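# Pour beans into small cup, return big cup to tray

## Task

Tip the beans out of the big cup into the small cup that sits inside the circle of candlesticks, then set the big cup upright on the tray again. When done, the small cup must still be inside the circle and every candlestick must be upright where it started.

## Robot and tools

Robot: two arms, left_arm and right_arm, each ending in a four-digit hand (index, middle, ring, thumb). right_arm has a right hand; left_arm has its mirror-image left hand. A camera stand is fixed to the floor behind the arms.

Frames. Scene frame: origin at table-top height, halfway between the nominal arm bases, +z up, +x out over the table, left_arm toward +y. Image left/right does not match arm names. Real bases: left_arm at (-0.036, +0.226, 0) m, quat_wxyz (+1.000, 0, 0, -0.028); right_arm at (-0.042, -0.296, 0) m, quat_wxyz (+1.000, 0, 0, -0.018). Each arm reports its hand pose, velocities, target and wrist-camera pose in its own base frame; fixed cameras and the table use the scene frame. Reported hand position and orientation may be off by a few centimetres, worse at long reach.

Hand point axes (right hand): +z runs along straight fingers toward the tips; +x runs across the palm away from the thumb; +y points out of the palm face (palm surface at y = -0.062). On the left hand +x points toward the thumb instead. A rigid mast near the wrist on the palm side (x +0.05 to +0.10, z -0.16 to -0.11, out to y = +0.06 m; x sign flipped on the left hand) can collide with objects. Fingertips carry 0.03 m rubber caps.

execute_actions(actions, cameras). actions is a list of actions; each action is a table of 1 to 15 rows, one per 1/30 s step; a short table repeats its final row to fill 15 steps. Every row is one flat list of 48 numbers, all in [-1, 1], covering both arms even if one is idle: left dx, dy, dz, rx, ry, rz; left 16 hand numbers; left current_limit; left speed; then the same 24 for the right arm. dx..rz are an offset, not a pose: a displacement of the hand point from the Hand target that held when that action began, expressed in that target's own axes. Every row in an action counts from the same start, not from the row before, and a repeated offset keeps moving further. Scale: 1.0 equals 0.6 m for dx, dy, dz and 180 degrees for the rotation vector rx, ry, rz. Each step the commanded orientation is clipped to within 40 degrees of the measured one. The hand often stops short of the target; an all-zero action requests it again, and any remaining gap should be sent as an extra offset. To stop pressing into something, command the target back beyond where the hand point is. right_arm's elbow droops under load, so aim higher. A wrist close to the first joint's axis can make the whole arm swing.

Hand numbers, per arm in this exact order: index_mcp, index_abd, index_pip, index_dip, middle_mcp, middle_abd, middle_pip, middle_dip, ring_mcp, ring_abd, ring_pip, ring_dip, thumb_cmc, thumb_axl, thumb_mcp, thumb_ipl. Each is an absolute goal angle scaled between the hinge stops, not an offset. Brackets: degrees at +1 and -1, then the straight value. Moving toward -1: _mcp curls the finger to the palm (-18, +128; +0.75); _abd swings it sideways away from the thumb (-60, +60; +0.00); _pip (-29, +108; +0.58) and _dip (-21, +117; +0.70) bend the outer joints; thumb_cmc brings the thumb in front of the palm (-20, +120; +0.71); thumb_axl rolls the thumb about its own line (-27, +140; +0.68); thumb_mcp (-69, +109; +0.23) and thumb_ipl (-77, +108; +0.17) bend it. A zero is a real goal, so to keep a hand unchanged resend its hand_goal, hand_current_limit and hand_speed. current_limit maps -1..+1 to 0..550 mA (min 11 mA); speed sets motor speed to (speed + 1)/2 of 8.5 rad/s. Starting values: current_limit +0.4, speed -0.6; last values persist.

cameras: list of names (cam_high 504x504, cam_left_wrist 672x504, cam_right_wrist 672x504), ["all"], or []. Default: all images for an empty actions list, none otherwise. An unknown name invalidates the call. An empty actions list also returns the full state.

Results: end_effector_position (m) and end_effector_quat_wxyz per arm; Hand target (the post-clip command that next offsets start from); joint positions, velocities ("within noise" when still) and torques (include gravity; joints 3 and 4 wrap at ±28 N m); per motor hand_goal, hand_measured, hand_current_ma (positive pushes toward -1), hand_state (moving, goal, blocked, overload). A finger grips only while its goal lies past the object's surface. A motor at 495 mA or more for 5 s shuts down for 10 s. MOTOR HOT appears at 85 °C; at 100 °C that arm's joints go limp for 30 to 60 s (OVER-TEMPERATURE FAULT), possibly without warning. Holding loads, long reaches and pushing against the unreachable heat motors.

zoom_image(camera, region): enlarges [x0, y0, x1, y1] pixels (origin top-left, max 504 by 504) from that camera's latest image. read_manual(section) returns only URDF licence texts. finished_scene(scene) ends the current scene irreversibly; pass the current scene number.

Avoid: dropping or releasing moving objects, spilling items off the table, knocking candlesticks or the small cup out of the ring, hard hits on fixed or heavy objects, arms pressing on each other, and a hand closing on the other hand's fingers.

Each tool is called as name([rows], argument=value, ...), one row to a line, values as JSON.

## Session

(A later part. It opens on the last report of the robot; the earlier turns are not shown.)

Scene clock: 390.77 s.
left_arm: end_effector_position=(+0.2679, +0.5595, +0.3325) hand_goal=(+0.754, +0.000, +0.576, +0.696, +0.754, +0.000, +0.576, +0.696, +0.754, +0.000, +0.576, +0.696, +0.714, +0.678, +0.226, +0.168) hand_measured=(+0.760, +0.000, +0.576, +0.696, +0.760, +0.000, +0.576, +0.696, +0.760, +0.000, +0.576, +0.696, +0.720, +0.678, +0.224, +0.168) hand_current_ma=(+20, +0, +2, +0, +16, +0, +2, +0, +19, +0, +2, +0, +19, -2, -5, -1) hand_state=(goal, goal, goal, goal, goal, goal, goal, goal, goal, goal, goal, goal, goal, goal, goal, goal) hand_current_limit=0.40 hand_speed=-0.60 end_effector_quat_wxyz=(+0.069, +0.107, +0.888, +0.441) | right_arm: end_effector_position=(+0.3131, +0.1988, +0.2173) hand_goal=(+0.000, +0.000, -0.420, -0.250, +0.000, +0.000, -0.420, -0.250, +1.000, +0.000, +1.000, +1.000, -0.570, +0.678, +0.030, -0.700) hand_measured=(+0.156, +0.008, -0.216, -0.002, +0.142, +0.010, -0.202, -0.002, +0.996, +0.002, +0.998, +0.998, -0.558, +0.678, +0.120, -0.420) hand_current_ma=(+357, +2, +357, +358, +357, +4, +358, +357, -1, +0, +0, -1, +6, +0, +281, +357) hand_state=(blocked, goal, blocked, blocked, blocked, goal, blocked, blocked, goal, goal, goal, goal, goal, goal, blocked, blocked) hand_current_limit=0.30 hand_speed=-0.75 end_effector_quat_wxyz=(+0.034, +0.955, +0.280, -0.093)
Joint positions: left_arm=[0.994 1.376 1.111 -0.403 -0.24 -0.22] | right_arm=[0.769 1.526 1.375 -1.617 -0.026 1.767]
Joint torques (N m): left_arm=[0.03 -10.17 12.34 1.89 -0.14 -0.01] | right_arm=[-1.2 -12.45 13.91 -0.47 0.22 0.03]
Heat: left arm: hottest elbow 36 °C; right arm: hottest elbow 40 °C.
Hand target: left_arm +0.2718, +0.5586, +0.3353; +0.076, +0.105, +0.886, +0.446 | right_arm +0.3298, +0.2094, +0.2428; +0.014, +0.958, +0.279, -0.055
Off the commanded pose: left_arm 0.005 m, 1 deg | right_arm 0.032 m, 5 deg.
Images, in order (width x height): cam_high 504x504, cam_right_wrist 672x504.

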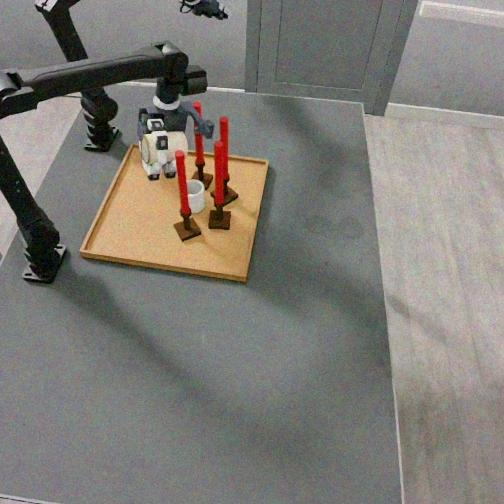

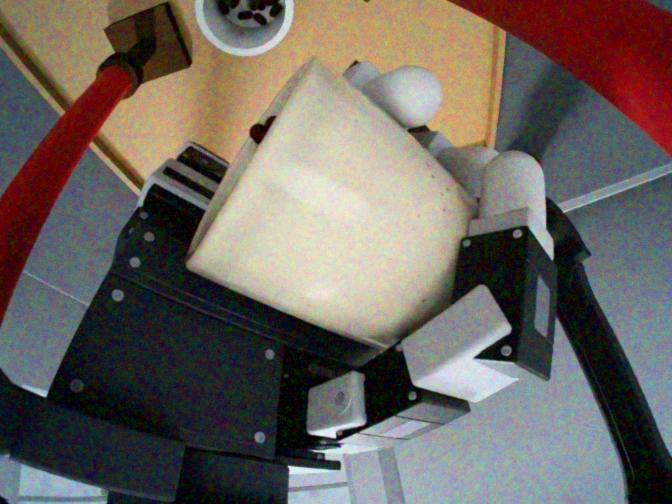

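execute_actions([
  [[0,0,0,0,0,0,0.754,0,0.576,0.696,0.754,0,0.576,0.696,0.754,0,0.576,0.696,0.714,0.678,0.226,0.168,0.4,-0.6,0,0.0063,-0.0037,-0.0278,0,0,0.0,0,-0.42,-0.25,0.0,0,-0.42,-0.25,1.0,0,1.0,1.0,-0.57,0.678,0.03,-0.7,0.3,-0.75]],
  [[0,0,0,0,0,0,0.754,0,0.576,0.696,0.754,0,0.576,0.696,0.754,0,0.576,0.696,0.714,0.678,0.226,0.168,0.4,-0.6,0,0.0063,-0.0037,-0.0278,0,0,0.0,0,-0.42,-0.25,0.0,0,-0.42,-0.25,1.0,0,1.0,1.0,-0.57,0.678,0.03,-0.7,0.3,-0.75]],
  [[0,0,0,0,0,0,0.754,0,0.576,0.696,0.754,0,0.576,0.696,0.754,0,0.576,0.696,0.714,0.678,0.226,0.168,0.4,-0.6,0,-0.0065,0.003,0.0278,0,0,0.0,0,-0.42,-0.25,0.0,0,-0.42,-0.25,1.0,0,1.0,1.0,-0.57,0.678,0.03,-0.7,0.3,-0.75]],
  [[0,0,0,0,0,0,0.754,0,0.576,0.696,0.754,0,0.576,0.696,0.754,0,0.576,0.696,0.714,0.678,0.226,0.168,0.4,-0.6,0,-0.0065,0.003,0.0278,0,0,0.0,0,-0.42,-0.25,0.0,0,-0.42,-0.25,1.0,0,1.0,1.0,-0.57,0.678,0.03,-0.7,0.3,-0.75]],
], cameras=["cam_high","cam_right_wrist"])

zoom_image(camera="cam_right_wrist", region=[120, 0, 480, 270])

zoom_image(camera="cam_high", region=[140, 100, 250, 250])

Scene clock: 396.80 s.
left_arm: end_effector_position=(+0.2679, +0.5595, +0.3325) hand_goal=(+0.754, +0.000, +0.576, +0.696, +0.754, +0.000, +0.576, +0.696, +0.754, +0.000, +0.576, +0.696, +0.714, +0.678, +0.226, +0.168) hand_measured=(+0.760, +0.000, +0.576, +0.696, +0.760, +0.000, +0.576, +0.696, +0.760, +0.000, +0.576, +0.696, +0.720, +0.678, +0.224, +0.168) hand_current_ma=(+20, +0, +2, +0, +16, +0, +2, +0, +19, +0, +2, +0, +19, -2, -5, -1) hand_state=(goal, goal, goal, goal, goal, goal, goal, goal, goal, goal, goal, goal, goal, goal, goal, goal) hand_current_limit=0.40 hand_speed=-0.60 end_effector_quat_wxyz=(+0.069, +0.107, +0.888, +0.441) | right_arm: end_effector_position=(+0.3136, +0.1982, +0.2173) hand_goal=(+0.000, +0.000, -0.420, -0.250, +0.000, +0.000, -0.420, -0.250, +1.000, +0.000, +1.000, +1.000, -0.570, +0.678, +0.030, -0.700) hand_measured=(+0.156, +0.008, -0.216, -0.002, +0.142, +0.010, -0.202, -0.002, +0.996, +0.002, +0.998, +0.998, -0.558, +0.678, +0.120, -0.420) hand_current_ma=(+358, +2, +358, +358, +358, +4, +357, +358, -1, +0, +0, -1, +6, +0, +281, +358) hand_state=(blocked, goal, blocked, blocked, blocked, goal, blocked, blocked, goal, goal, goal, goal, goal, goal, blocked, blocked) hand_current_limit=0.30 hand_speed=-0.75 end_effector_quat_wxyz=(+0.034, +0.955, +0.279, -0.093)
Joint positions: left_arm=[0.994 1.376 1.111 -0.403 -0.24 -0.22] | right_arm=[0.767 1.526 1.375 -1.616 -0.026 1.767]
Joint torques (N m): left_arm=[-0.03 -10.11 12.33 1.92 -0.13 -0.02] | right_arm=[-1.08 -12.28 14.08 -0.44 0.19 0.04]
Heat: left arm: hottest elbow 36 °C; right arm: hottest elbow 40 °C.
Hand target: left_arm +0.2718, +0.5586, +0.3353; +0.076, +0.105, +0.886, +0.446 | right_arm +0.3299, +0.2093, +0.2429; +0.014, +0.959, +0.279, -0.055
Off the commanded pose: left_arm 0.005 m, 1 deg | right_arm 0.032 m, 5 deg.
Images, in order (width x height): cam_high 504x504, cam_right_wrist 672x504.

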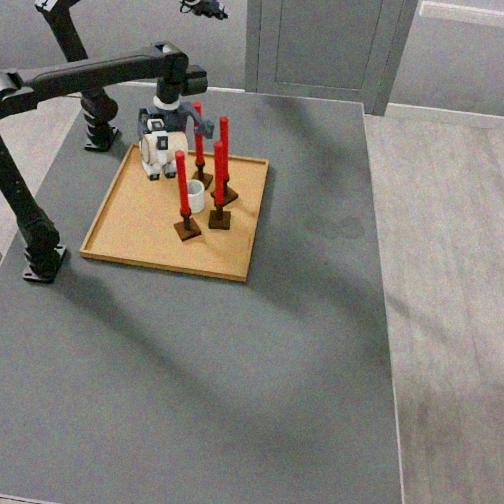

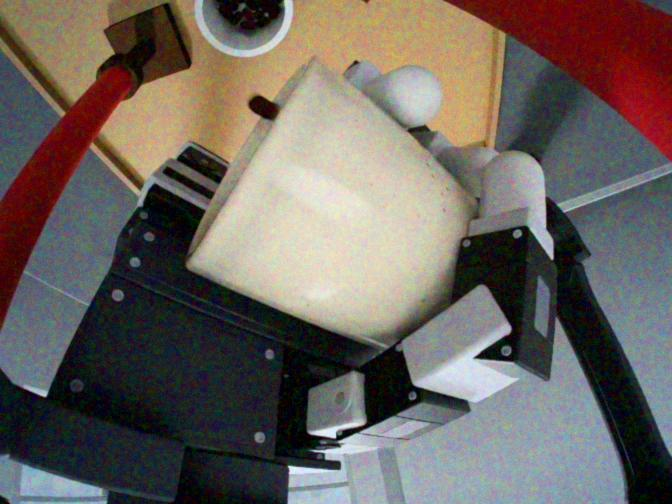

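Scaled by 1.400 from the camera's 672x504 image, which has a finer 960x720 frame.

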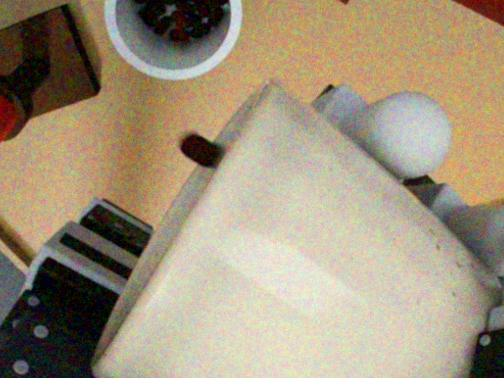

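Scaled by 3.360 from the camera's 504x504 image, which has a finer 720x720 frame.

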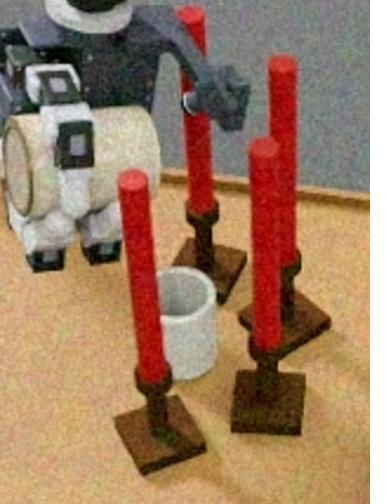

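execute_actions([
  [[0,0,0,0,0,0,0.754,0,0.576,0.696,0.754,0,0.576,0.696,0.754,0,0.576,0.696,0.714,0.678,0.226,0.168,0.4,-0.6,0,0.0063,-0.0037,-0.0278,0,0,0.0,0,-0.42,-0.25,0.0,0,-0.42,-0.25,1.0,0,1.0,1.0,-0.57,0.678,0.03,-0.7,0.3,-0.75]],
  [[0,0,0,0,0,0,0.754,0,0.576,0.696,0.754,0,0.576,0.696,0.754,0,0.576,0.696,0.714,0.678,0.226,0.168,0.4,-0.6,0,0.0063,-0.0037,-0.0278,0,0,0.0,0,-0.42,-0.25,0.0,0,-0.42,-0.25,1.0,0,1.0,1.0,-0.57,0.678,0.03,-0.7,0.3,-0.75]],
  [[0,0,0,0,0,0,0.754,0,0.576,0.696,0.754,0,0.576,0.696,0.754,0,0.576,0.696,0.714,0.678,0.226,0.168,0.4,-0.6,0,-0.0065,0.003,0.0278,0,0,0.0,0,-0.42,-0.25,0.0,0,-0.42,-0.25,1.0,0,1.0,1.0,-0.57,0.678,0.03,-0.7,0.3,-0.75]],
  [[0,0,0,0,0,0,0.754,0,0.576,0.696,0.754,0,0.576,0.696,0.754,0,0.576,0.696,0.714,0.678,0.226,0.168,0.4,-0.6,0,-0.0065,0.003,0.0278,0,0,0.0,0,-0.42,-0.25,0.0,0,-0.42,-0.25,1.0,0,1.0,1.0,-0.57,0.678,0.03,-0.7,0.3,-0.75]],
], cameras=["cam_high","cam_right_wrist"])

zoom_image(camera="cam_right_wrist", region=[120, 0, 480, 270])

zoom_image(camera="cam_high", region=[140, 100, 250, 250])

Scene clock: 400.77 s.
left_arm: end_effector_position=(+0.2679, +0.5595, +0.3325) hand_goal=(+0.754, +0.000, +0.576, +0.696, +0.754, +0.000, +0.576, +0.696, +0.754, +0.000, +0.576, +0.696, +0.714, +0.678, +0.226, +0.168) hand_measured=(+0.760, +0.000, +0.576, +0.696, +0.760, +0.000, +0.576, +0.696, +0.760, +0.000, +0.576, +0.696, +0.720, +0.678, +0.224, +0.168) hand_current_ma=(+20, +0, +2, +0, +16, +0, +2, +0, +19, +0, +2, +0, +19, -2, -5, -1) hand_state=(goal, goal, goal, goal, goal, goal, goal, goal, goal, goal, goal, goal, goal, goal, goal, goal) hand_current_limit=0.40 hand_speed=-0.60 end_effector_quat_wxyz=(+0.069, +0.107, +0.888, +0.441) | right_arm: end_effector_position=(+0.3136, +0.1982, +0.2173) hand_goal=(+0.000, +0.000, -0.420, -0.250, +0.000, +0.000, -0.420, -0.250, +1.000, +0.000, +1.000, +1.000, -0.570, +0.678, +0.030, -0.700) hand_measured=(+0.156, +0.008, -0.216, -0.002, +0.142, +0.010, -0.202, -0.002, +0.996, +0.002, +0.998, +0.998, -0.558, +0.678, +0.120, -0.420) hand_current_ma=(+357, +2, +358, +357, +358, +4, +357, +358, -1, +0, +0, -1, +6, +0, +281, +357) hand_state=(blocked, goal, blocked, blocked, blocked, goal, blocked, blocked, goal, goal, goal, goal, goal, goal, blocked, blocked) hand_current_limit=0.30 hand_speed=-0.75 end_effector_quat_wxyz=(+0.034, +0.955, +0.279, -0.093)
Joint positions: left_arm=[0.994 1.376 1.111 -0.403 -0.24 -0.22] | right_arm=[0.767 1.526 1.375 -1.616 -0.026 1.767]
Joint torques (N m): left_arm=[0.03 -10.23 12.33 1.95 -0.13 -0.02] | right_arm=[-0.97 -12.51 13.98 -0.5 0.21 0.05]
Heat: left arm: hottest elbow 36 °C; right arm: hottest elbow 40 °C.
Hand target: left_arm +0.2718, +0.5586, +0.3353; +0.076, +0.105, +0.886, +0.446 | right_arm +0.3300, +0.2094, +0.2431; +0.014, +0.958, +0.279, -0.055
Off the commanded pose: left_arm 0.005 m, 1 deg | right_arm 0.033 m, 5 deg.
Images, in order (width x height): cam_high 504x504, cam_right_wrist 672x504.

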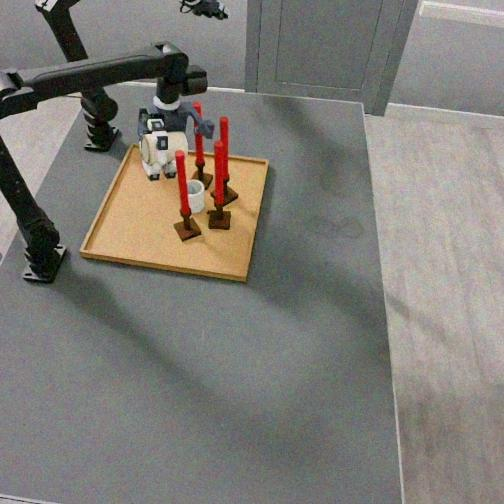

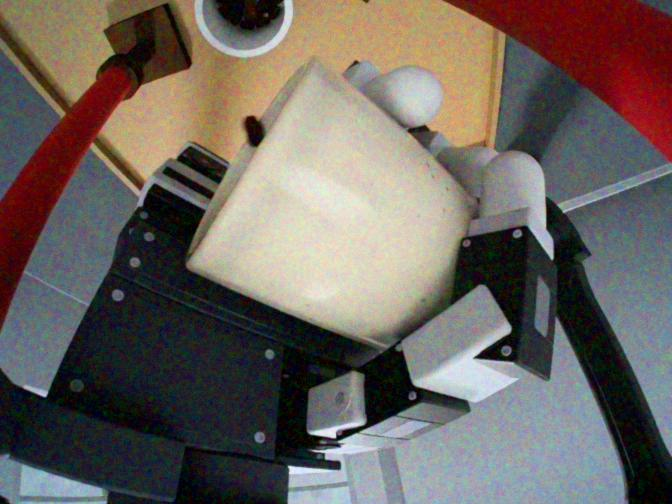

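Scaled by 1.400 from the camera's 672x504 image, which has a finer 960x720 frame.

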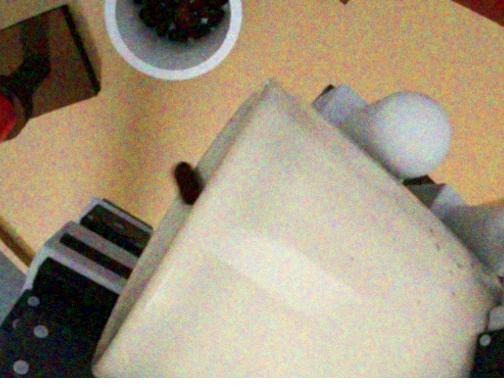

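Scaled by 3.360 from the camera's 504x504 image, which has a finer 720x720 frame.

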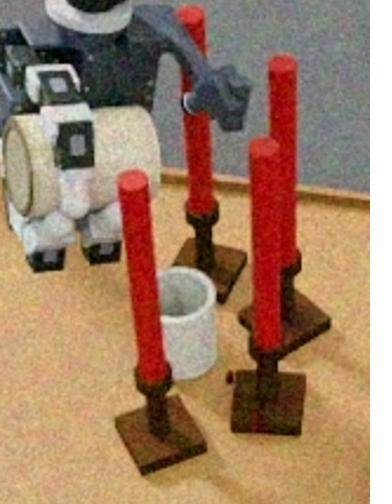

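execute_actions(actions=[], cameras=["cam_right_wrist"])

zoom_image(camera="cam_right_wrist", region=[120, 0, 480, 270])

Scene clock: 401.60 s.
left_arm: end_effector_position=(+0.2679, +0.5595, +0.3325) hand_goal=(+0.754, +0.000, +0.576, +0.696, +0.754, +0.000, +0.576, +0.696, +0.754, +0.000, +0.576, +0.696, +0.714, +0.678, +0.226, +0.168) hand_measured=(+0.760, +0.000, +0.576, +0.696, +0.760, +0.000, +0.576, +0.696, +0.760, +0.000, +0.576, +0.696, +0.720, +0.678, +0.224, +0.168) hand_current_ma=(+20, +0, +2, +0, +16, +0, +2, +0, +19, +0, +2, +0, +19, -2, -5, -1) hand_state=(goal, goal, goal, goal, goal, goal, goal, goal, goal, goal, goal, goal, goal, goal, goal, goal) hand_current_limit=0.40 hand_speed=-0.60 end_effector_quat_wxyz=(+0.069, +0.107, +0.888, +0.441) | right_arm: end_effector_position=(+0.3136, +0.1982, +0.2173) hand_goal=(+0.000, +0.000, -0.420, -0.250, +0.000, +0.000, -0.420, -0.250, +1.000, +0.000, +1.000, +1.000, -0.570, +0.678, +0.030, -0.700) hand_measured=(+0.156, +0.008, -0.216, -0.002, +0.142, +0.010, -0.202, -0.002, +0.996, +0.002, +0.998, +0.998, -0.558, +0.678, +0.120, -0.420) hand_current_ma=(+357, +2, +358, +358, +358, +4, +357, +358, -1, +0, +0, -1, +6, +0, +281, +357) hand_state=(blocked, goal, blocked, blocked, blocked, goal, blocked, blocked, goal, goal, goal, goal, goal, goal, blocked, blocked) hand_current_limit=0.30 hand_speed=-0.75 end_effector_quat_wxyz=(+0.034, +0.955, +0.279, -0.093)
Joint positions: left_arm=[0.994 1.376 1.111 -0.403 -0.24 -0.22] | right_arm=[0.767 1.526 1.375 -1.616 -0.026 1.766]
Joint velocities: within noise
Joint torques (N m): left_arm=[-0.03 -10.17 12.36 1.95 -0.13 -0.02] | right_arm=[-1.03 -12.69 13.98 -0.49 0.21 0.04]
Heat: left arm: hottest elbow 36 °C; right arm: hottest elbow 40 °C.
Hand target: left_arm +0.2718, +0.5586, +0.3353; +0.076, +0.105, +0.886, +0.446 | right_arm +0.3300, +0.2093, +0.2431; +0.014, +0.958, +0.279, -0.055
Off the commanded pose: left_arm 0.005 m, 1 deg | right_arm 0.033 m, 5 deg.
Images, in order (width x height): cam_right_wrist 672x504.

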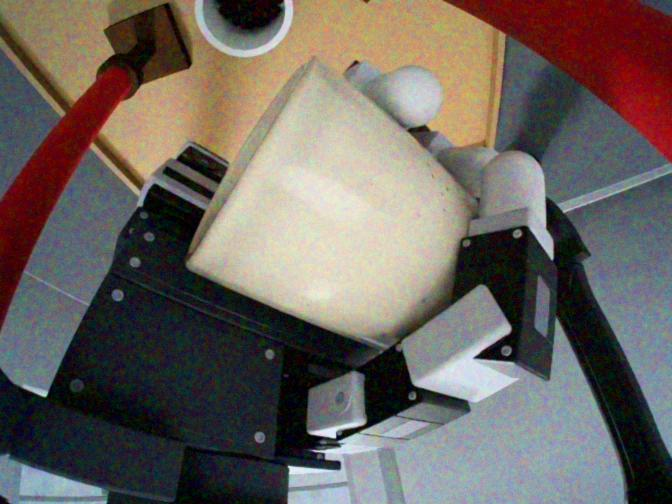

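Scaled by 1.400 from the camera's 672x504 image, which has a finer 960x720 frame.

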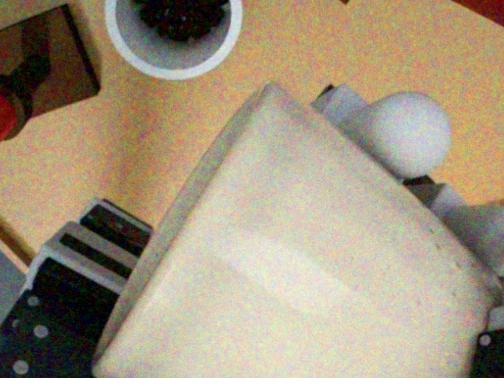

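execute_actions([
  [[0,0,0,0,0,0,0.754,0,0.576,0.696,0.754,0,0.576,0.696,0.754,0,0.576,0.696,0.714,0.678,0.226,0.168,0.4,-0.6,0,0.0063,-0.0037,-0.0278,0,0,0.0,0,-0.42,-0.25,0.0,0,-0.42,-0.25,1.0,0,1.0,1.0,-0.57,0.678,0.03,-0.7,0.3,-0.75]],
  [[0,0,0,0,0,0,0.754,0,0.576,0.696,0.754,0,0.576,0.696,0.754,0,0.576,0.696,0.714,0.678,0.226,0.168,0.4,-0.6,0,0.0063,-0.0037,-0.0278,0,0,0.0,0,-0.42,-0.25,0.0,0,-0.42,-0.25,1.0,0,1.0,1.0,-0.57,0.678,0.03,-0.7,0.3,-0.75]],
  [[0,0,0,0,0,0,0.754,0,0.576,0.696,0.754,0,0.576,0.696,0.754,0,0.576,0.696,0.714,0.678,0.226,0.168,0.4,-0.6,0,-0.0065,0.003,0.0278,0,0,0.0,0,-0.42,-0.25,0.0,0,-0.42,-0.25,1.0,0,1.0,1.0,-0.57,0.678,0.03,-0.7,0.3,-0.75]],
  [[0,0,0,0,0,0,0.754,0,0.576,0.696,0.754,0,0.576,0.696,0.754,0,0.576,0.696,0.714,0.678,0.226,0.168,0.4,-0.6,0,-0.0065,0.003,0.0278,0,0,0.0,0,-0.42,-0.25,0.0,0,-0.42,-0.25,1.0,0,1.0,1.0,-0.57,0.678,0.03,-0.7,0.3,-0.75]],
  [[0,0,0,0,0,0,0.754,0,0.576,0.696,0.754,0,0.576,0.696,0.754,0,0.576,0.696,0.714,0.678,0.226,0.168,0.4,-0.6,0,0.0063,-0.0037,-0.0278,0,0,0.0,0,-0.42,-0.25,0.0,0,-0.42,-0.25,1.0,0,1.0,1.0,-0.57,0.678,0.03,-0.7,0.3,-0.75]],
  [[0,0,0,0,0,0,0.754,0,0.576,0.696,0.754,0,0.576,0.696,0.754,0,0.576,0.696,0.714,0.678,0.226,0.168,0.4,-0.6,0,0.0063,-0.0037,-0.0278,0,0,0.0,0,-0.42,-0.25,0.0,0,-0.42,-0.25,1.0,0,1.0,1.0,-0.57,0.678,0.03,-0.7,0.3,-0.75]],
  [[0,0,0,0,0,0,0.754,0,0.576,0.696,0.754,0,0.576,0.696,0.754,0,0.576,0.696,0.714,0.678,0.226,0.168,0.4,-0.6,0,-0.0065,0.003,0.0278,0,0,0.0,0,-0.42,-0.25,0.0,0,-0.42,-0.25,1.0,0,1.0,1.0,-0.57,0.678,0.03,-0.7,0.3,-0.75]],
  [[0,0,0,0,0,0,0.754,0,0.576,0.696,0.754,0,0.576,0.696,0.754,0,0.576,0.696,0.714,0.678,0.226,0.168,0.4,-0.6,0,-0.0065,0.003,0.0278,0,0,0.0,0,-0.42,-0.25,0.0,0,-0.42,-0.25,1.0,0,1.0,1.0,-0.57,0.678,0.03,-0.7,0.3,-0.75]],
], cameras=["cam_high","cam_right_wrist"])

zoom_image(camera="cam_right_wrist", region=[120, 0, 480, 270])

zoom_image(camera="cam_high", region=[140, 100, 250, 250])

Scene clock: 411.53 s.
left_arm: end_effector_position=(+0.2679, +0.5595, +0.3325) hand_goal=(+0.754, +0.000, +0.576, +0.696, +0.754, +0.000, +0.576, +0.696, +0.754, +0.000, +0.576, +0.696, +0.714, +0.678, +0.226, +0.168) hand_measured=(+0.760, +0.000, +0.576, +0.696, +0.760, +0.000, +0.576, +0.696, +0.760, +0.000, +0.576, +0.696, +0.720, +0.678, +0.224, +0.168) hand_current_ma=(+20, +0, +2, +0, +16, +0, +2, +0, +19, +0, +2, +0, +19, -2, -5, -1) hand_state=(goal, goal, goal, goal, goal, goal, goal, goal, goal, goal, goal, goal, goal, goal, goal, goal) hand_current_limit=0.40 hand_speed=-0.60 end_effector_quat_wxyz=(+0.069, +0.107, +0.888, +0.441) | right_arm: end_effector_position=(+0.3138, +0.1981, +0.2173) hand_goal=(+0.000, +0.000, -0.420, -0.250, +0.000, +0.000, -0.420, -0.250, +1.000, +0.000, +1.000, +1.000, -0.570, +0.678, +0.030, -0.700) hand_measured=(+0.156, +0.008, -0.216, -0.002, +0.142, +0.010, -0.202, -0.002, +0.996, +0.002, +0.998, +0.998, -0.558, +0.678, +0.120, -0.420) hand_current_ma=(+358, +2, +357, +357, +357, +4, +357, +357, -1, +0, +0, -1, +6, +0, +281, +358) hand_state=(blocked, goal, blocked, blocked, blocked, goal, blocked, blocked, goal, goal, goal, goal, goal, goal, blocked, blocked) hand_current_limit=0.30 hand_speed=-0.75 end_effector_quat_wxyz=(+0.034, +0.955, +0.279, -0.093)
Joint positions: left_arm=[0.994 1.376 1.111 -0.403 -0.24 -0.22] | right_arm=[0.766 1.526 1.375 -1.616 -0.026 1.766]
Joint torques (N m): left_arm=[-0.03 -10.17 12.34 1.95 -0.14 -0.03] | right_arm=[-1.08 -12.22 14.11 -0.53 0.21 0.03]
Heat: left arm: hottest elbow 36 °C; right arm: hottest elbow 39 °C.
Hand target: left_arm +0.2718, +0.5586, +0.3353; +0.076, +0.105, +0.886, +0.446 | right_arm +0.3301, +0.2092, +0.2435; +0.014, +0.958, +0.280, -0.055
Off the commanded pose: left_arm 0.005 m, 1 deg | right_arm 0.033 m, 5 deg.
Images, in order (width x height): cam_high 504x504, cam_right_wrist 672x504.

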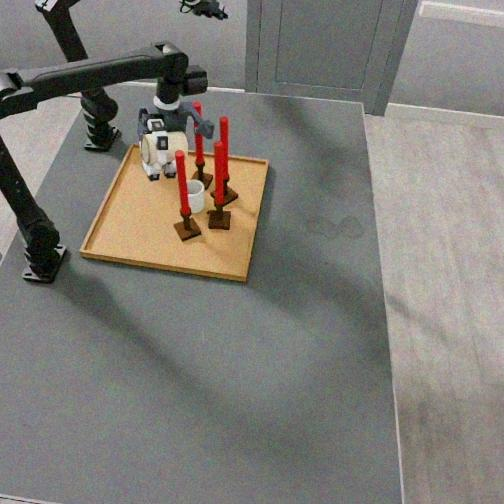

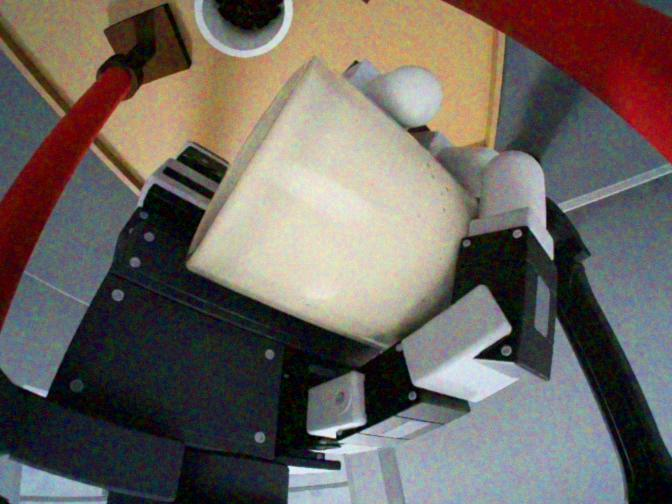

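Scaled by 1.400 from the camera's 672x504 image, which has a finer 960x720 frame.

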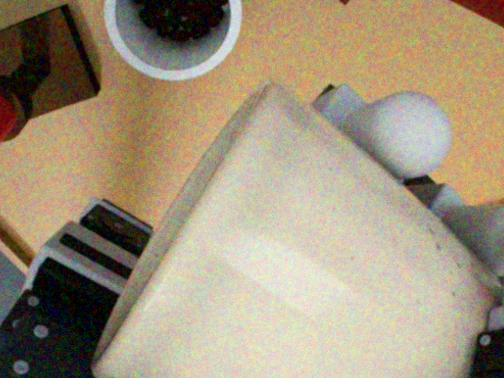

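Scaled by 3.360 from the camera's 504x504 image, which has a finer 720x720 frame.

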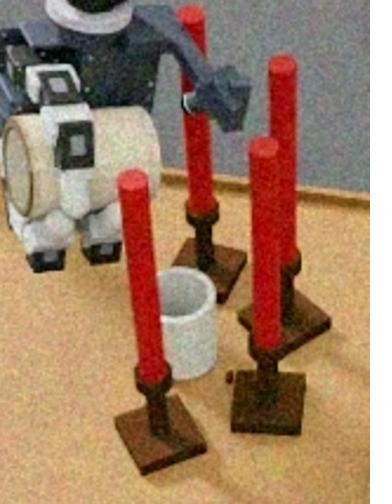

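execute_actions([
  [[0,0,0,0,0,0,0.754,0,0.576,0.696,0.754,0,0.576,0.696,0.754,0,0.576,0.696,0.714,0.678,0.226,0.168,0.4,-0.6,0,0,-0.0041,0,-0.0139,0,0.0,0,-0.42,-0.25,0.0,0,-0.42,-0.25,1.0,0,1.0,1.0,-0.57,0.678,0.03,-0.7,0.3,-0.75]],
  [[0,0,0,0,0,0,0.754,0,0.576,0.696,0.754,0,0.576,0.696,0.754,0,0.576,0.696,0.714,0.678,0.226,0.168,0.4,-0.6,0,0.0063,-0.0037,-0.0278,0,0,0.0,0,-0.42,-0.25,0.0,0,-0.42,-0.25,1.0,0,1.0,1.0,-0.57,0.678,0.03,-0.7,0.3,-0.75]],
  [[0,0,0,0,0,0,0.754,0,0.576,0.696,0.754,0,0.576,0.696,0.754,0,0.576,0.696,0.714,0.678,0.226,0.168,0.4,-0.6,0,-0.0065,0.003,0.0278,0,0,0.0,0,-0.42,-0.25,0.0,0,-0.42,-0.25,1.0,0,1.0,1.0,-0.57,0.678,0.03,-0.7,0.3,-0.75]],
], cameras=["cam_high","cam_right_wrist"])

zoom_image(camera="cam_right_wrist", region=[120, 0, 480, 270])

zoom_image(camera="cam_high", region=[140, 100, 250, 250])

Scene clock: 415.27 s.
left_arm: end_effector_position=(+0.2679, +0.5595, +0.3325) hand_goal=(+0.754, +0.000, +0.576, +0.696, +0.754, +0.000, +0.576, +0.696, +0.754, +0.000, +0.576, +0.696, +0.714, +0.678, +0.226, +0.168) hand_measured=(+0.760, +0.000, +0.576, +0.696, +0.760, +0.000, +0.576, +0.696, +0.760, +0.000, +0.576, +0.696, +0.720, +0.678, +0.224, +0.168) hand_current_ma=(+20, +0, +2, +0, +16, +0, +2, +0, +19, +0, +2, +0, +19, -2, -5, -1) hand_state=(goal, goal, goal, goal, goal, goal, goal, goal, goal, goal, goal, goal, goal, goal, goal, goal) hand_current_limit=0.40 hand_speed=-0.60 end_effector_quat_wxyz=(+0.069, +0.107, +0.888, +0.441) | right_arm: end_effector_position=(+0.3148, +0.1997, +0.2216) hand_goal=(+0.000, +0.000, -0.420, -0.250, +0.000, +0.000, -0.420, -0.250, +1.000, +0.000, +1.000, +1.000, -0.570, +0.678, +0.030, -0.700) hand_measured=(+0.156, +0.008, -0.216, -0.002, +0.142, +0.010, -0.202, -0.002, +0.996, +0.002, +0.998, +0.998, -0.558, +0.678, +0.120, -0.420) hand_current_ma=(+357, +2, +358, +357, +357, +4, +357, +358, -1, +0, +0, -1, +6, +0, +281, +358) hand_state=(blocked, goal, blocked, blocked, blocked, goal, blocked, blocked, goal, goal, goal, goal, goal, goal, blocked, blocked) hand_current_limit=0.30 hand_speed=-0.75 end_effector_quat_wxyz=(+0.034, +0.954, +0.280, -0.102)
Joint positions: left_arm=[0.994 1.376 1.111 -0.403 -0.24 -0.22] | right_arm=[0.765 1.539 1.399 -1.643 -0.033 1.761]
Joint torques (N m): left_arm=[0.09 -10.29 12.3 1.91 -0.13 -0.03] | right_arm=[-1.03 -11.4 14.57 -1.24 0.19 0.04]
Heat: left arm: hottest elbow 36 °C; right arm: hottest elbow 40 °C.
Hand target: left_arm +0.2718, +0.5586, +0.3353; +0.076, +0.105, +0.886, +0.446 | right_arm +0.3305, +0.2092, +0.2460; +0.020, +0.957, +0.279, -0.076
Off the commanded pose: left_arm 0.005 m, 1 deg | right_arm 0.031 m, 3 deg.
Images, in order (width x height): cam_high 504x504, cam_right_wrist 672x504.

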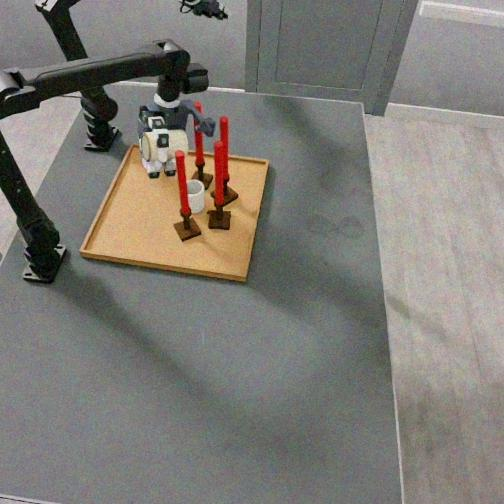

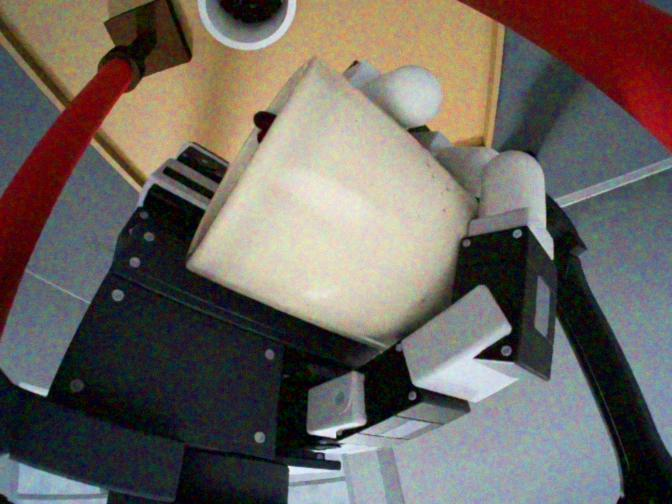

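Scaled by 1.400 from the camera's 672x504 image, which has a finer 960x720 frame.

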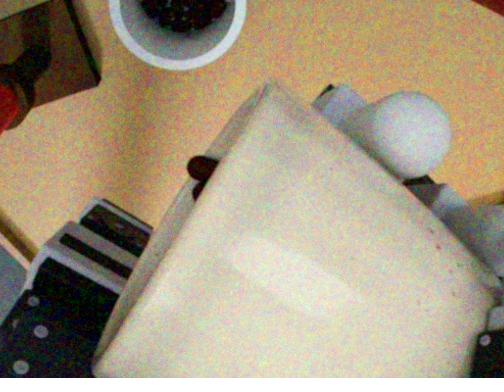

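Scaled by 3.360 from the camera's 504x504 image, which has a finer 720x720 frame.

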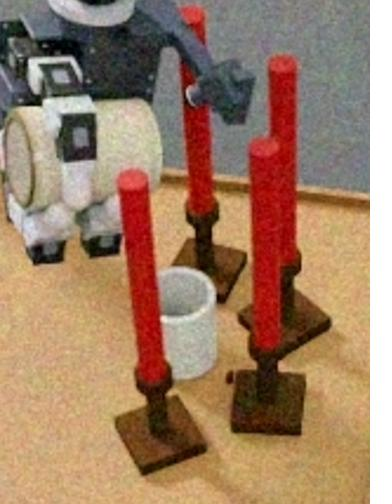

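execute_actions([
  [[0,0,0,0,0,0,0.754,0,0.576,0.696,0.754,0,0.576,0.696,0.754,0,0.576,0.696,0.714,0.678,0.226,0.168,0.4,-0.6,0,0.0063,-0.0037,-0.0278,0,0,0.0,0,-0.42,-0.25,0.0,0,-0.42,-0.25,1.0,0,1.0,1.0,-0.57,0.678,0.03,-0.7,0.3,-0.75]],
  [[0,0,0,0,0,0,0.754,0,0.576,0.696,0.754,0,0.576,0.696,0.754,0,0.576,0.696,0.714,0.678,0.226,0.168,0.4,-0.6,0,0.0063,-0.0037,-0.0278,0,0,0.0,0,-0.42,-0.25,0.0,0,-0.42,-0.25,1.0,0,1.0,1.0,-0.57,0.678,0.03,-0.7,0.3,-0.75]],
  [[0,0,0,0,0,0,0.754,0,0.576,0.696,0.754,0,0.576,0.696,0.754,0,0.576,0.696,0.714,0.678,0.226,0.168,0.4,-0.6,0,-0.0065,0.003,0.0278,0,0,0.0,0,-0.42,-0.25,0.0,0,-0.42,-0.25,1.0,0,1.0,1.0,-0.57,0.678,0.03,-0.7,0.3,-0.75]],
  [[0,0,0,0,0,0,0.754,0,0.576,0.696,0.754,0,0.576,0.696,0.754,0,0.576,0.696,0.714,0.678,0.226,0.168,0.4,-0.6,0,-0.0065,0.003,0.0278,0,0,0.0,0,-0.42,-0.25,0.0,0,-0.42,-0.25,1.0,0,1.0,1.0,-0.57,0.678,0.03,-0.7,0.3,-0.75]],
], cameras=["cam_high","cam_right_wrist"])

zoom_image(camera="cam_right_wrist", region=[120, 0, 480, 270])

zoom_image(camera="cam_high", region=[140, 100, 250, 250])

Scene clock: 420.13 s.
left_arm: end_effector_position=(+0.2679, +0.5595, +0.3325) hand_goal=(+0.754, +0.000, +0.576, +0.696, +0.754, +0.000, +0.576, +0.696, +0.754, +0.000, +0.576, +0.696, +0.714, +0.678, +0.226, +0.168) hand_measured=(+0.760, +0.000, +0.576, +0.696, +0.760, +0.000, +0.576, +0.696, +0.760, +0.000, +0.576, +0.696, +0.720, +0.678, +0.224, +0.168) hand_current_ma=(+20, +0, +2, +0, +16, +0, +2, +0, +19, +0, +2, +0, +19, -2, -5, -1) hand_state=(goal, goal, goal, goal, goal, goal, goal, goal, goal, goal, goal, goal, goal, goal, goal, goal) hand_current_limit=0.40 hand_speed=-0.60 end_effector_quat_wxyz=(+0.069, +0.107, +0.888, +0.441) | right_arm: end_effector_position=(+0.3151, +0.1990, +0.2189) hand_goal=(+0.000, +0.000, -0.420, -0.250, +0.000, +0.000, -0.420, -0.250, +1.000, +0.000, +1.000, +1.000, -0.570, +0.678, +0.030, -0.700) hand_measured=(+0.156, +0.008, -0.216, -0.002, +0.142, +0.010, -0.202, -0.002, +0.996, +0.002, +0.998, +0.998, -0.558, +0.678, +0.120, -0.420) hand_current_ma=(+358, +2, +357, +357, +358, +4, +357, +357, -1, +0, +0, -1, +6, +0, +281, +358) hand_state=(blocked, goal, blocked, blocked, blocked, goal, blocked, blocked, goal, goal, goal, goal, goal, goal, blocked, blocked) hand_current_limit=0.30 hand_speed=-0.75 end_effector_quat_wxyz=(+0.037, +0.954, +0.279, -0.108)
Joint positions: left_arm=[0.994 1.376 1.111 -0.403 -0.24 -0.22] | right_arm=[0.763 1.547 1.399 -1.648 -0.033 1.761]
Joint torques (N m): left_arm=[0.03 -10.34 12.34 1.96 -0.15 -0.02] | right_arm=[-1.08 -12.34 14.56 -1.16 0.19 0.04]
Heat: left arm: hottest elbow 36 °C; right arm: hottest elbow 40 °C.
Hand target: left_arm +0.2718, +0.5586, +0.3353; +0.076, +0.105, +0.886, +0.446 | right_arm +0.3304, +0.2092, +0.2463; +0.020, +0.957, +0.279, -0.076
Off the commanded pose: left_arm 0.005 m, 1 deg | right_arm 0.033 m, 4 deg.
Images, in order (width x height): cam_high 504x504, cam_right_wrist 672x504.

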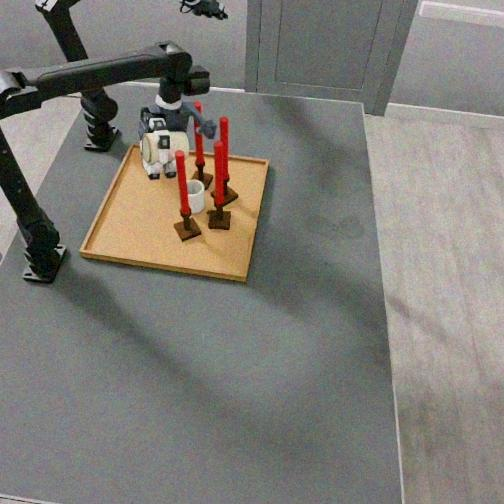

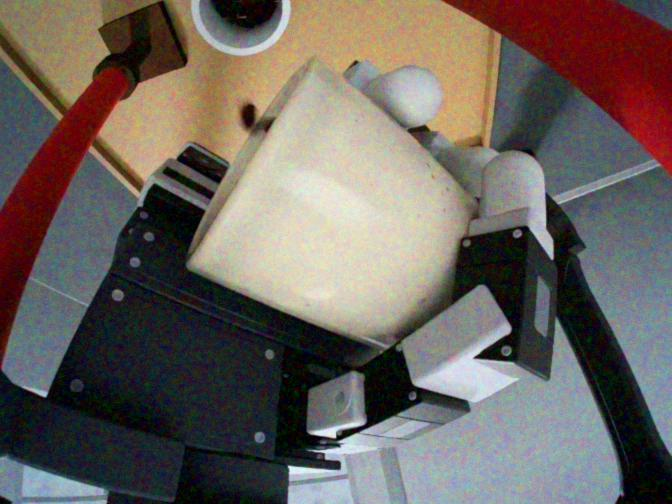

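Scaled by 1.400 from the camera's 672x504 image, which has a finer 960x720 frame.

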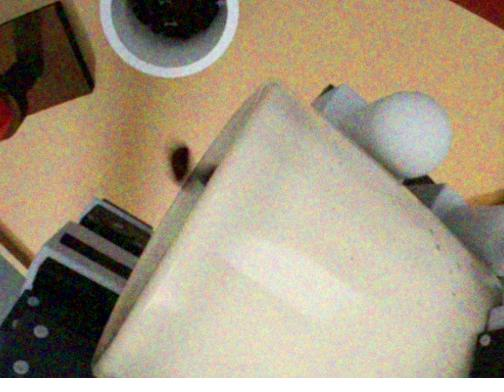

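Scaled by 3.360 from the camera's 504x504 image, which has a finer 720x720 frame.

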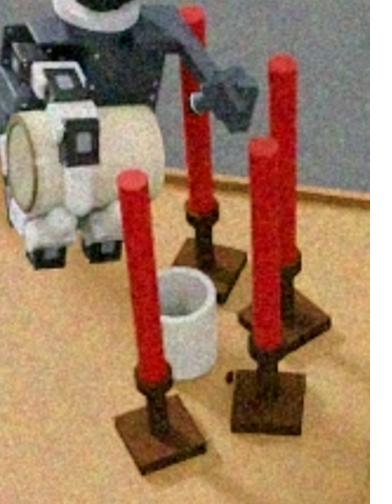

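execute_actions([
  [[0,0,0,0,0,0,0.754,0,0.576,0.696,0.754,0,0.576,0.696,0.754,0,0.576,0.696,0.714,0.678,0.226,0.168,0.4,-0.6,0,0.0063,-0.0037,-0.0278,0,0,0.0,0,-0.42,-0.25,0.0,0,-0.42,-0.25,1.0,0,1.0,1.0,-0.57,0.678,0.03,-0.7,0.3,-0.75]],
  [[0,0,0,0,0,0,0.754,0,0.576,0.696,0.754,0,0.576,0.696,0.754,0,0.576,0.696,0.714,0.678,0.226,0.168,0.4,-0.6,0,0.0063,-0.0037,-0.0278,0,0,0.0,0,-0.42,-0.25,0.0,0,-0.42,-0.25,1.0,0,1.0,1.0,-0.57,0.678,0.03,-0.7,0.3,-0.75]],
  [[0,0,0,0,0,0,0.754,0,0.576,0.696,0.754,0,0.576,0.696,0.754,0,0.576,0.696,0.714,0.678,0.226,0.168,0.4,-0.6,0,-0.0065,0.003,0.0278,0,0,0.0,0,-0.42,-0.25,0.0,0,-0.42,-0.25,1.0,0,1.0,1.0,-0.57,0.678,0.03,-0.7,0.3,-0.75]],
  [[0,0,0,0,0,0,0.754,0,0.576,0.696,0.754,0,0.576,0.696,0.754,0,0.576,0.696,0.714,0.678,0.226,0.168,0.4,-0.6,0,-0.0065,0.003,0.0278,0,0,0.0,0,-0.42,-0.25,0.0,0,-0.42,-0.25,1.0,0,1.0,1.0,-0.57,0.678,0.03,-0.7,0.3,-0.75]],
  [[0,0,0,0,0,0,0.754,0,0.576,0.696,0.754,0,0.576,0.696,0.754,0,0.576,0.696,0.714,0.678,0.226,0.168,0.4,-0.6,0,0.0063,-0.0037,-0.0278,0,0,0.0,0,-0.42,-0.25,0.0,0,-0.42,-0.25,1.0,0,1.0,1.0,-0.57,0.678,0.03,-0.7,0.3,-0.75]],
  [[0,0,0,0,0,0,0.754,0,0.576,0.696,0.754,0,0.576,0.696,0.754,0,0.576,0.696,0.714,0.678,0.226,0.168,0.4,-0.6,0,0.0063,-0.0037,-0.0278,0,0,0.0,0,-0.42,-0.25,0.0,0,-0.42,-0.25,1.0,0,1.0,1.0,-0.57,0.678,0.03,-0.7,0.3,-0.75]],
  [[0,0,0,0,0,0,0.754,0,0.576,0.696,0.754,0,0.576,0.696,0.754,0,0.576,0.696,0.714,0.678,0.226,0.168,0.4,-0.6,0,-0.0065,0.003,0.0278,0,0,0.0,0,-0.42,-0.25,0.0,0,-0.42,-0.25,1.0,0,1.0,1.0,-0.57,0.678,0.03,-0.7,0.3,-0.75]],
  [[0,0,0,0,0,0,0.754,0,0.576,0.696,0.754,0,0.576,0.696,0.754,0,0.576,0.696,0.714,0.678,0.226,0.168,0.4,-0.6,0,-0.0065,0.003,0.0278,0,0,0.0,0,-0.42,-0.25,0.0,0,-0.42,-0.25,1.0,0,1.0,1.0,-0.57,0.678,0.03,-0.7,0.3,-0.75]],
], cameras=["cam_high","cam_right_wrist"])

zoom_image(camera="cam_right_wrist", region=[120, 0, 480, 270])

zoom_image(camera="cam_high", region=[140, 100, 250, 250])

Scene clock: 426.73 s.
left_arm: end_effector_position=(+0.2679, +0.5595, +0.3325) hand_goal=(+0.754, +0.000, +0.576, +0.696, +0.754, +0.000, +0.576, +0.696, +0.754, +0.000, +0.576, +0.696, +0.714, +0.678, +0.226, +0.168) hand_measured=(+0.760, +0.000, +0.576, +0.696, +0.760, +0.000, +0.576, +0.696, +0.760, +0.000, +0.576, +0.696, +0.720, +0.678, +0.224, +0.168) hand_current_ma=(+20, +0, +2, +0, +16, +0, +2, +0, +19, +0, +2, +0, +19, -2, -5, -1) hand_state=(goal, goal, goal, goal, goal, goal, goal, goal, goal, goal, goal, goal, goal, goal, goal, goal) hand_current_limit=0.40 hand_speed=-0.60 end_effector_quat_wxyz=(+0.069, +0.107, +0.888, +0.441) | right_arm: end_effector_position=(+0.3150, +0.1987, +0.2190) hand_goal=(+0.000, +0.000, -0.420, -0.250, +0.000, +0.000, -0.420, -0.250, +1.000, +0.000, +1.000, +1.000, -0.570, +0.678, +0.030, -0.700) hand_measured=(+0.156, +0.008, -0.216, -0.002, +0.142, +0.010, -0.202, -0.002, +0.996, +0.002, +0.998, +0.998, -0.558, +0.678, +0.120, -0.420) hand_current_ma=(+357, +2, +357, +357, +358, +4, +358, +358, -2, +0, +0, -1, +6, +0, +281, +357) hand_state=(blocked, goal, blocked, blocked, blocked, goal, blocked, blocked, goal, goal, goal, goal, goal, goal, blocked, blocked) hand_current_limit=0.30 hand_speed=-0.75 end_effector_quat_wxyz=(+0.037, +0.953, +0.279, -0.108)
Joint positions: left_arm=[0.994 1.376 1.111 -0.403 -0.24 -0.22] | right_arm=[0.762 1.547 1.399 -1.649 -0.033 1.76]
Joint torques (N m): left_arm=[0.15 -9.99 12.31 1.96 -0.14 -0.02] | right_arm=[-1.2 -12.1 14.56 -1.11 0.18 0.09]
Heat: left arm: hottest elbow 36 °C; right arm: hottest elbow 41 °C.
Hand target: left_arm +0.2718, +0.5586, +0.3353; +0.076, +0.105, +0.886, +0.446 | right_arm +0.3306, +0.2091, +0.2466; +0.020, +0.957, +0.279, -0.076
Off the commanded pose: left_arm 0.005 m, 1 deg | right_arm 0.033 m, 4 deg.
Images, in order (width x height): cam_high 504x504, cam_right_wrist 672x504.

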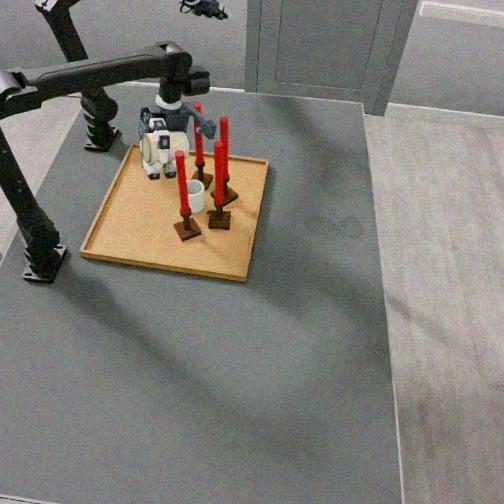

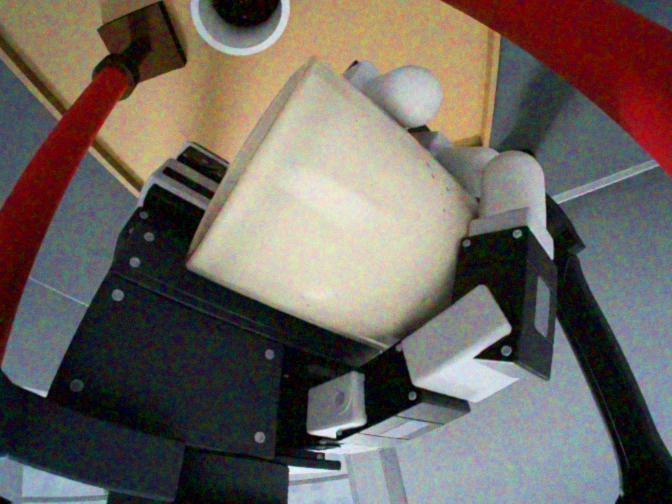

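Scaled by 1.400 from the camera's 672x504 image, which has a finer 960x720 frame.

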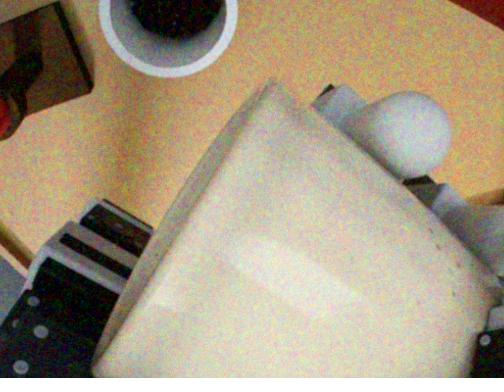

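Scaled by 3.360 from the camera's 504x504 image, which has a finer 720x720 frame.

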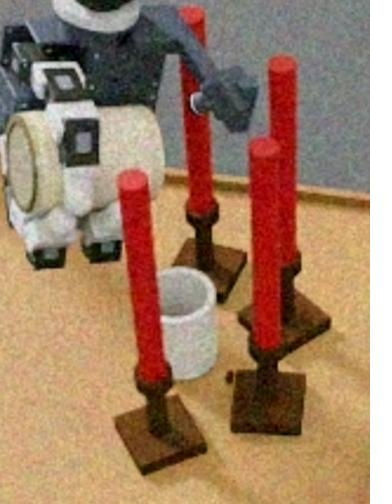

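execute_actions([
  [[0,0,0,0,0,0,0.754,0,0.576,0.696,0.754,0,0.576,0.696,0.754,0,0.576,0.696,0.714,0.678,0.226,0.168,0.4,-0.6,0,0,0.0064,0,0.022,0,0.0,0,-0.42,-0.25,0.0,0,-0.42,-0.25,1.0,0,1.0,1.0,-0.57,0.678,0.03,-0.7,0.3,-0.75]],
  [[0,0,0,0,0,0,0.754,0,0.576,0.696,0.754,0,0.576,0.696,0.754,0,0.576,0.696,0.714,0.678,0.226,0.168,0.4,-0.6,0,0,-0.0066,0,-0.0225,0,0.0,0,-0.42,-0.25,0.0,0,-0.42,-0.25,1.0,0,1.0,1.0,-0.57,0.678,0.03,-0.7,0.3,-0.75]],
  [[0,0,0,0,0,0,0.754,0,0.576,0.696,0.754,0,0.576,0.696,0.754,0,0.576,0.696,0.714,0.678,0.226,0.168,0.4,-0.6,0,0.0063,-0.0037,-0.0278,0,0,0.0,0,-0.42,-0.25,0.0,0,-0.42,-0.25,1.0,0,1.0,1.0,-0.57,0.678,0.03,-0.7,0.3,-0.75]],
  [[0,0,0,0,0,0,0.754,0,0.576,0.696,0.754,0,0.576,0.696,0.754,0,0.576,0.696,0.714,0.678,0.226,0.168,0.4,-0.6,0,-0.0065,0.003,0.0278,0,0,0.0,0,-0.42,-0.25,0.0,0,-0.42,-0.25,1.0,0,1.0,1.0,-0.57,0.678,0.03,-0.7,0.3,-0.75]],
], cameras=["cam_high","cam_right_wrist"])

zoom_image(camera="cam_right_wrist", region=[120, 0, 480, 270])

zoom_image(camera="cam_high", region=[140, 100, 250, 250])

Scene clock: 431.07 s.
left_arm: end_effector_position=(+0.2679, +0.5595, +0.3325) hand_goal=(+0.754, +0.000, +0.576, +0.696, +0.754, +0.000, +0.576, +0.696, +0.754, +0.000, +0.576, +0.696, +0.714, +0.678, +0.226, +0.168) hand_measured=(+0.760, +0.000, +0.576, +0.696, +0.760, +0.000, +0.576, +0.696, +0.760, +0.000, +0.576, +0.696, +0.720, +0.678, +0.224, +0.168) hand_current_ma=(+20, +0, +2, +0, +16, +0, +2, +0, +19, +0, +2, +0, +19, -2, -5, -1) hand_state=(goal, goal, goal, goal, goal, goal, goal, goal, goal, goal, goal, goal, goal, goal, goal, goal) hand_current_limit=0.40 hand_speed=-0.60 end_effector_quat_wxyz=(+0.069, +0.107, +0.888, +0.441) | right_arm: end_effector_position=(+0.3144, +0.1989, +0.2221) hand_goal=(+0.000, +0.000, -0.420, -0.250, +0.000, +0.000, -0.420, -0.250, +1.000, +0.000, +1.000, +1.000, -0.570, +0.678, +0.030, -0.700) hand_measured=(+0.156, +0.008, -0.216, -0.002, +0.142, +0.010, -0.202, -0.002, +0.996, +0.002, +0.998, +0.998, -0.558, +0.678, +0.120, -0.420) hand_current_ma=(+358, +2, +358, +358, +358, +4, +357, +358, -2, +0, +0, -1, +6, +0, +281, +358) hand_state=(blocked, goal, blocked, blocked, blocked, goal, blocked, blocked, goal, goal, goal, goal, goal, goal, blocked, blocked) hand_current_limit=0.30 hand_speed=-0.75 end_effector_quat_wxyz=(+0.034, +0.954, +0.280, -0.103)
Joint positions: left_arm=[0.994 1.376 1.111 -0.403 -0.24 -0.22] | right_arm=[0.764 1.538 1.399 -1.647 -0.034 1.76]
Joint torques (N m): left_arm=[-0.03 -10.11 12.3 1.94 -0.14 -0.04] | right_arm=[-1.32 -11.46 14.72 -1.22 0.18 0.05]
Heat: left arm: hottest elbow 36 °C; right arm: hottest elbow 42 °C.
Hand target: left_arm +0.2718, +0.5586, +0.3353; +0.076, +0.105, +0.886, +0.446 | right_arm +0.3304, +0.2088, +0.2468; +0.020, +0.957, +0.279, -0.077
Off the commanded pose: left_arm 0.005 m, 1 deg | right_arm 0.031 m, 3 deg.
Images, in order (width x height): cam_high 504x504, cam_right_wrist 672x504.

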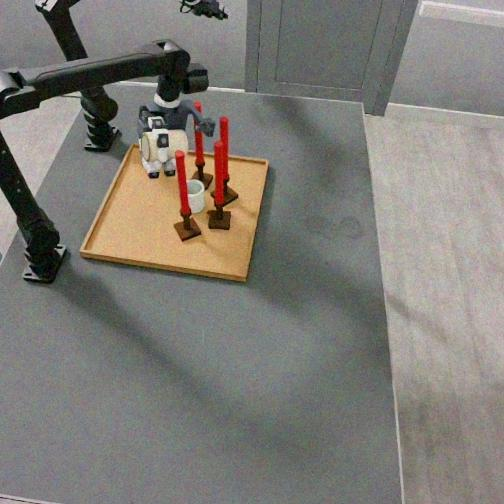

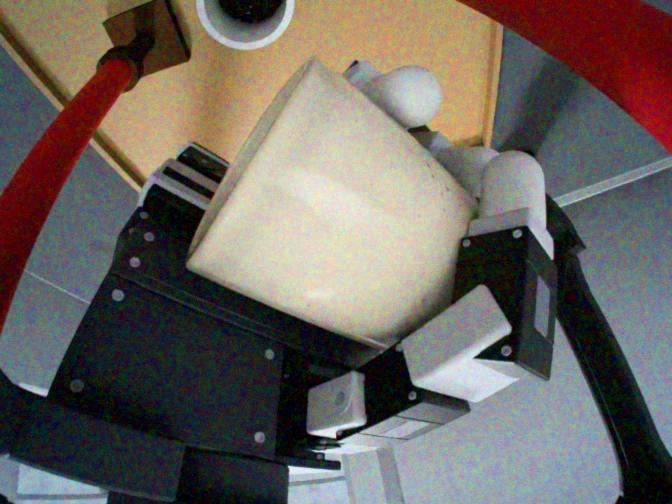

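Scaled by 1.400 from the camera's 672x504 image, which has a finer 960x720 frame.

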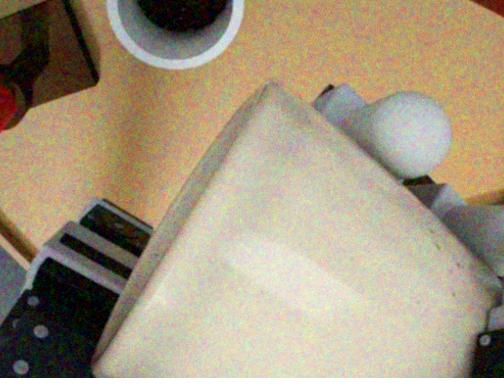

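Scaled by 3.360 from the camera's 504x504 image, which has a finer 720x720 frame.

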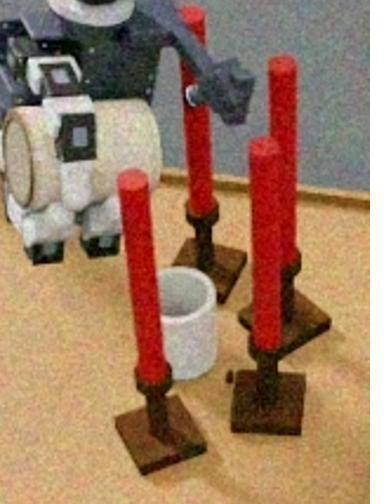

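execute_actions([
  [[0,0,0,0,0,0,0.754,0,0.576,0.696,0.754,0,0.576,0.696,0.754,0,0.576,0.696,0.714,0.678,0.226,0.168,0.4,-0.6,-0.01,0,-0.0097,0,0.0222,0,0.0,0,-0.42,-0.25,0.0,0,-0.42,-0.25,1.0,0,1.0,1.0,-0.57,0.678,0.03,-0.7,0.3,-0.75]],
  [[0,0,0,0,0,0,0.754,0,0.576,0.696,0.754,0,0.576,0.696,0.754,0,0.576,0.696,0.714,0.678,0.226,0.168,0.4,-0.6,-0.01,0,-0.0097,0,0.0222,0,0.0,0,-0.42,-0.25,0.0,0,-0.42,-0.25,1.0,0,1.0,1.0,-0.57,0.678,0.03,-0.7,0.3,-0.75]],
  [[0,0,0,0,0,0,0.754,0,0.576,0.696,0.754,0,0.576,0.696,0.754,0,0.576,0.696,0.714,0.678,0.226,0.168,0.4,-0.6,-0.01,0,-0.0097,0,0.0222,0,0.0,0,-0.42,-0.25,0.0,0,-0.42,-0.25,1.0,0,1.0,1.0,-0.57,0.678,0.03,-0.7,0.3,-0.75]],
], cameras=["cam_high"])

Scene clock: 434.93 s.
left_arm: end_effector_position=(+0.2679, +0.5595, +0.3325) hand_goal=(+0.754, +0.000, +0.576, +0.696, +0.754, +0.000, +0.576, +0.696, +0.754, +0.000, +0.576, +0.696, +0.714, +0.678, +0.226, +0.168) hand_measured=(+0.760, +0.000, +0.576, +0.696, +0.760, +0.000, +0.576, +0.696, +0.760, +0.000, +0.576, +0.696, +0.720, +0.678, +0.224, +0.168) hand_current_ma=(+20, +0, +2, +0, +16, +0, +2, +0, +19, +0, +2, +0, +19, -2, -5, -1) hand_state=(goal, goal, goal, goal, goal, goal, goal, goal, goal, goal, goal, goal, goal, goal, goal, goal) hand_current_limit=0.40 hand_speed=-0.60 end_effector_quat_wxyz=(+0.069, +0.107, +0.888, +0.441) | right_arm: end_effector_position=(+0.3204, +0.2001, +0.2584) hand_goal=(+0.000, +0.000, -0.420, -0.250, +0.000, +0.000, -0.420, -0.250, +1.000, +0.000, +1.000, +1.000, -0.570, +0.678, +0.030, -0.700) hand_measured=(+0.156, +0.008, -0.216, -0.002, +0.142, +0.010, -0.202, -0.002, +0.996, +0.002, +0.998, +0.998, -0.558, +0.678, +0.120, -0.420) hand_current_ma=(+357, +2, +357, +357, +358, +4, +358, +358, -2, +0, +0, -1, +6, +0, +281, +357) hand_state=(blocked, goal, blocked, blocked, blocked, goal, blocked, blocked, goal, goal, goal, goal, goal, goal, blocked, blocked) hand_current_limit=0.30 hand_speed=-0.75 end_effector_quat_wxyz=(-0.006, +0.960, +0.280, +0.010)
Joint positions: left_arm=[0.994 1.376 1.111 -0.403 -0.24 -0.22] | right_arm=[0.769 1.392 1.37 -1.526 -0.001 1.772]
Joint torques (N m): left_arm=[-0.03 -10.05 12.3 1.92 -0.14 -0.03] | right_arm=[0.15 -11.69 8.91 0.17 0.48 0.13]
Heat: left arm: hottest elbow 36 °C; right arm: hottest elbow 42 °C.
Hand target: left_arm +0.2718, +0.5586, +0.3353; +0.076, +0.105, +0.886, +0.446 | right_arm +0.3167, +0.2001, +0.2657; -0.009, +0.960, +0.280, +0.023
Off the commanded pose: left_arm 0.005 m, 1 deg | right_arm 0.008 m, 2 deg.
Images, in order (width x height): cam_high 504x504.

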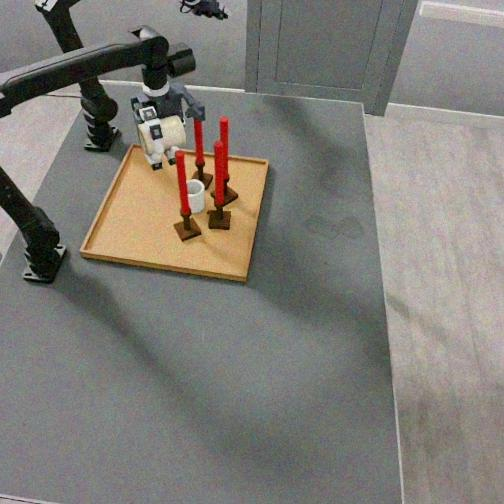

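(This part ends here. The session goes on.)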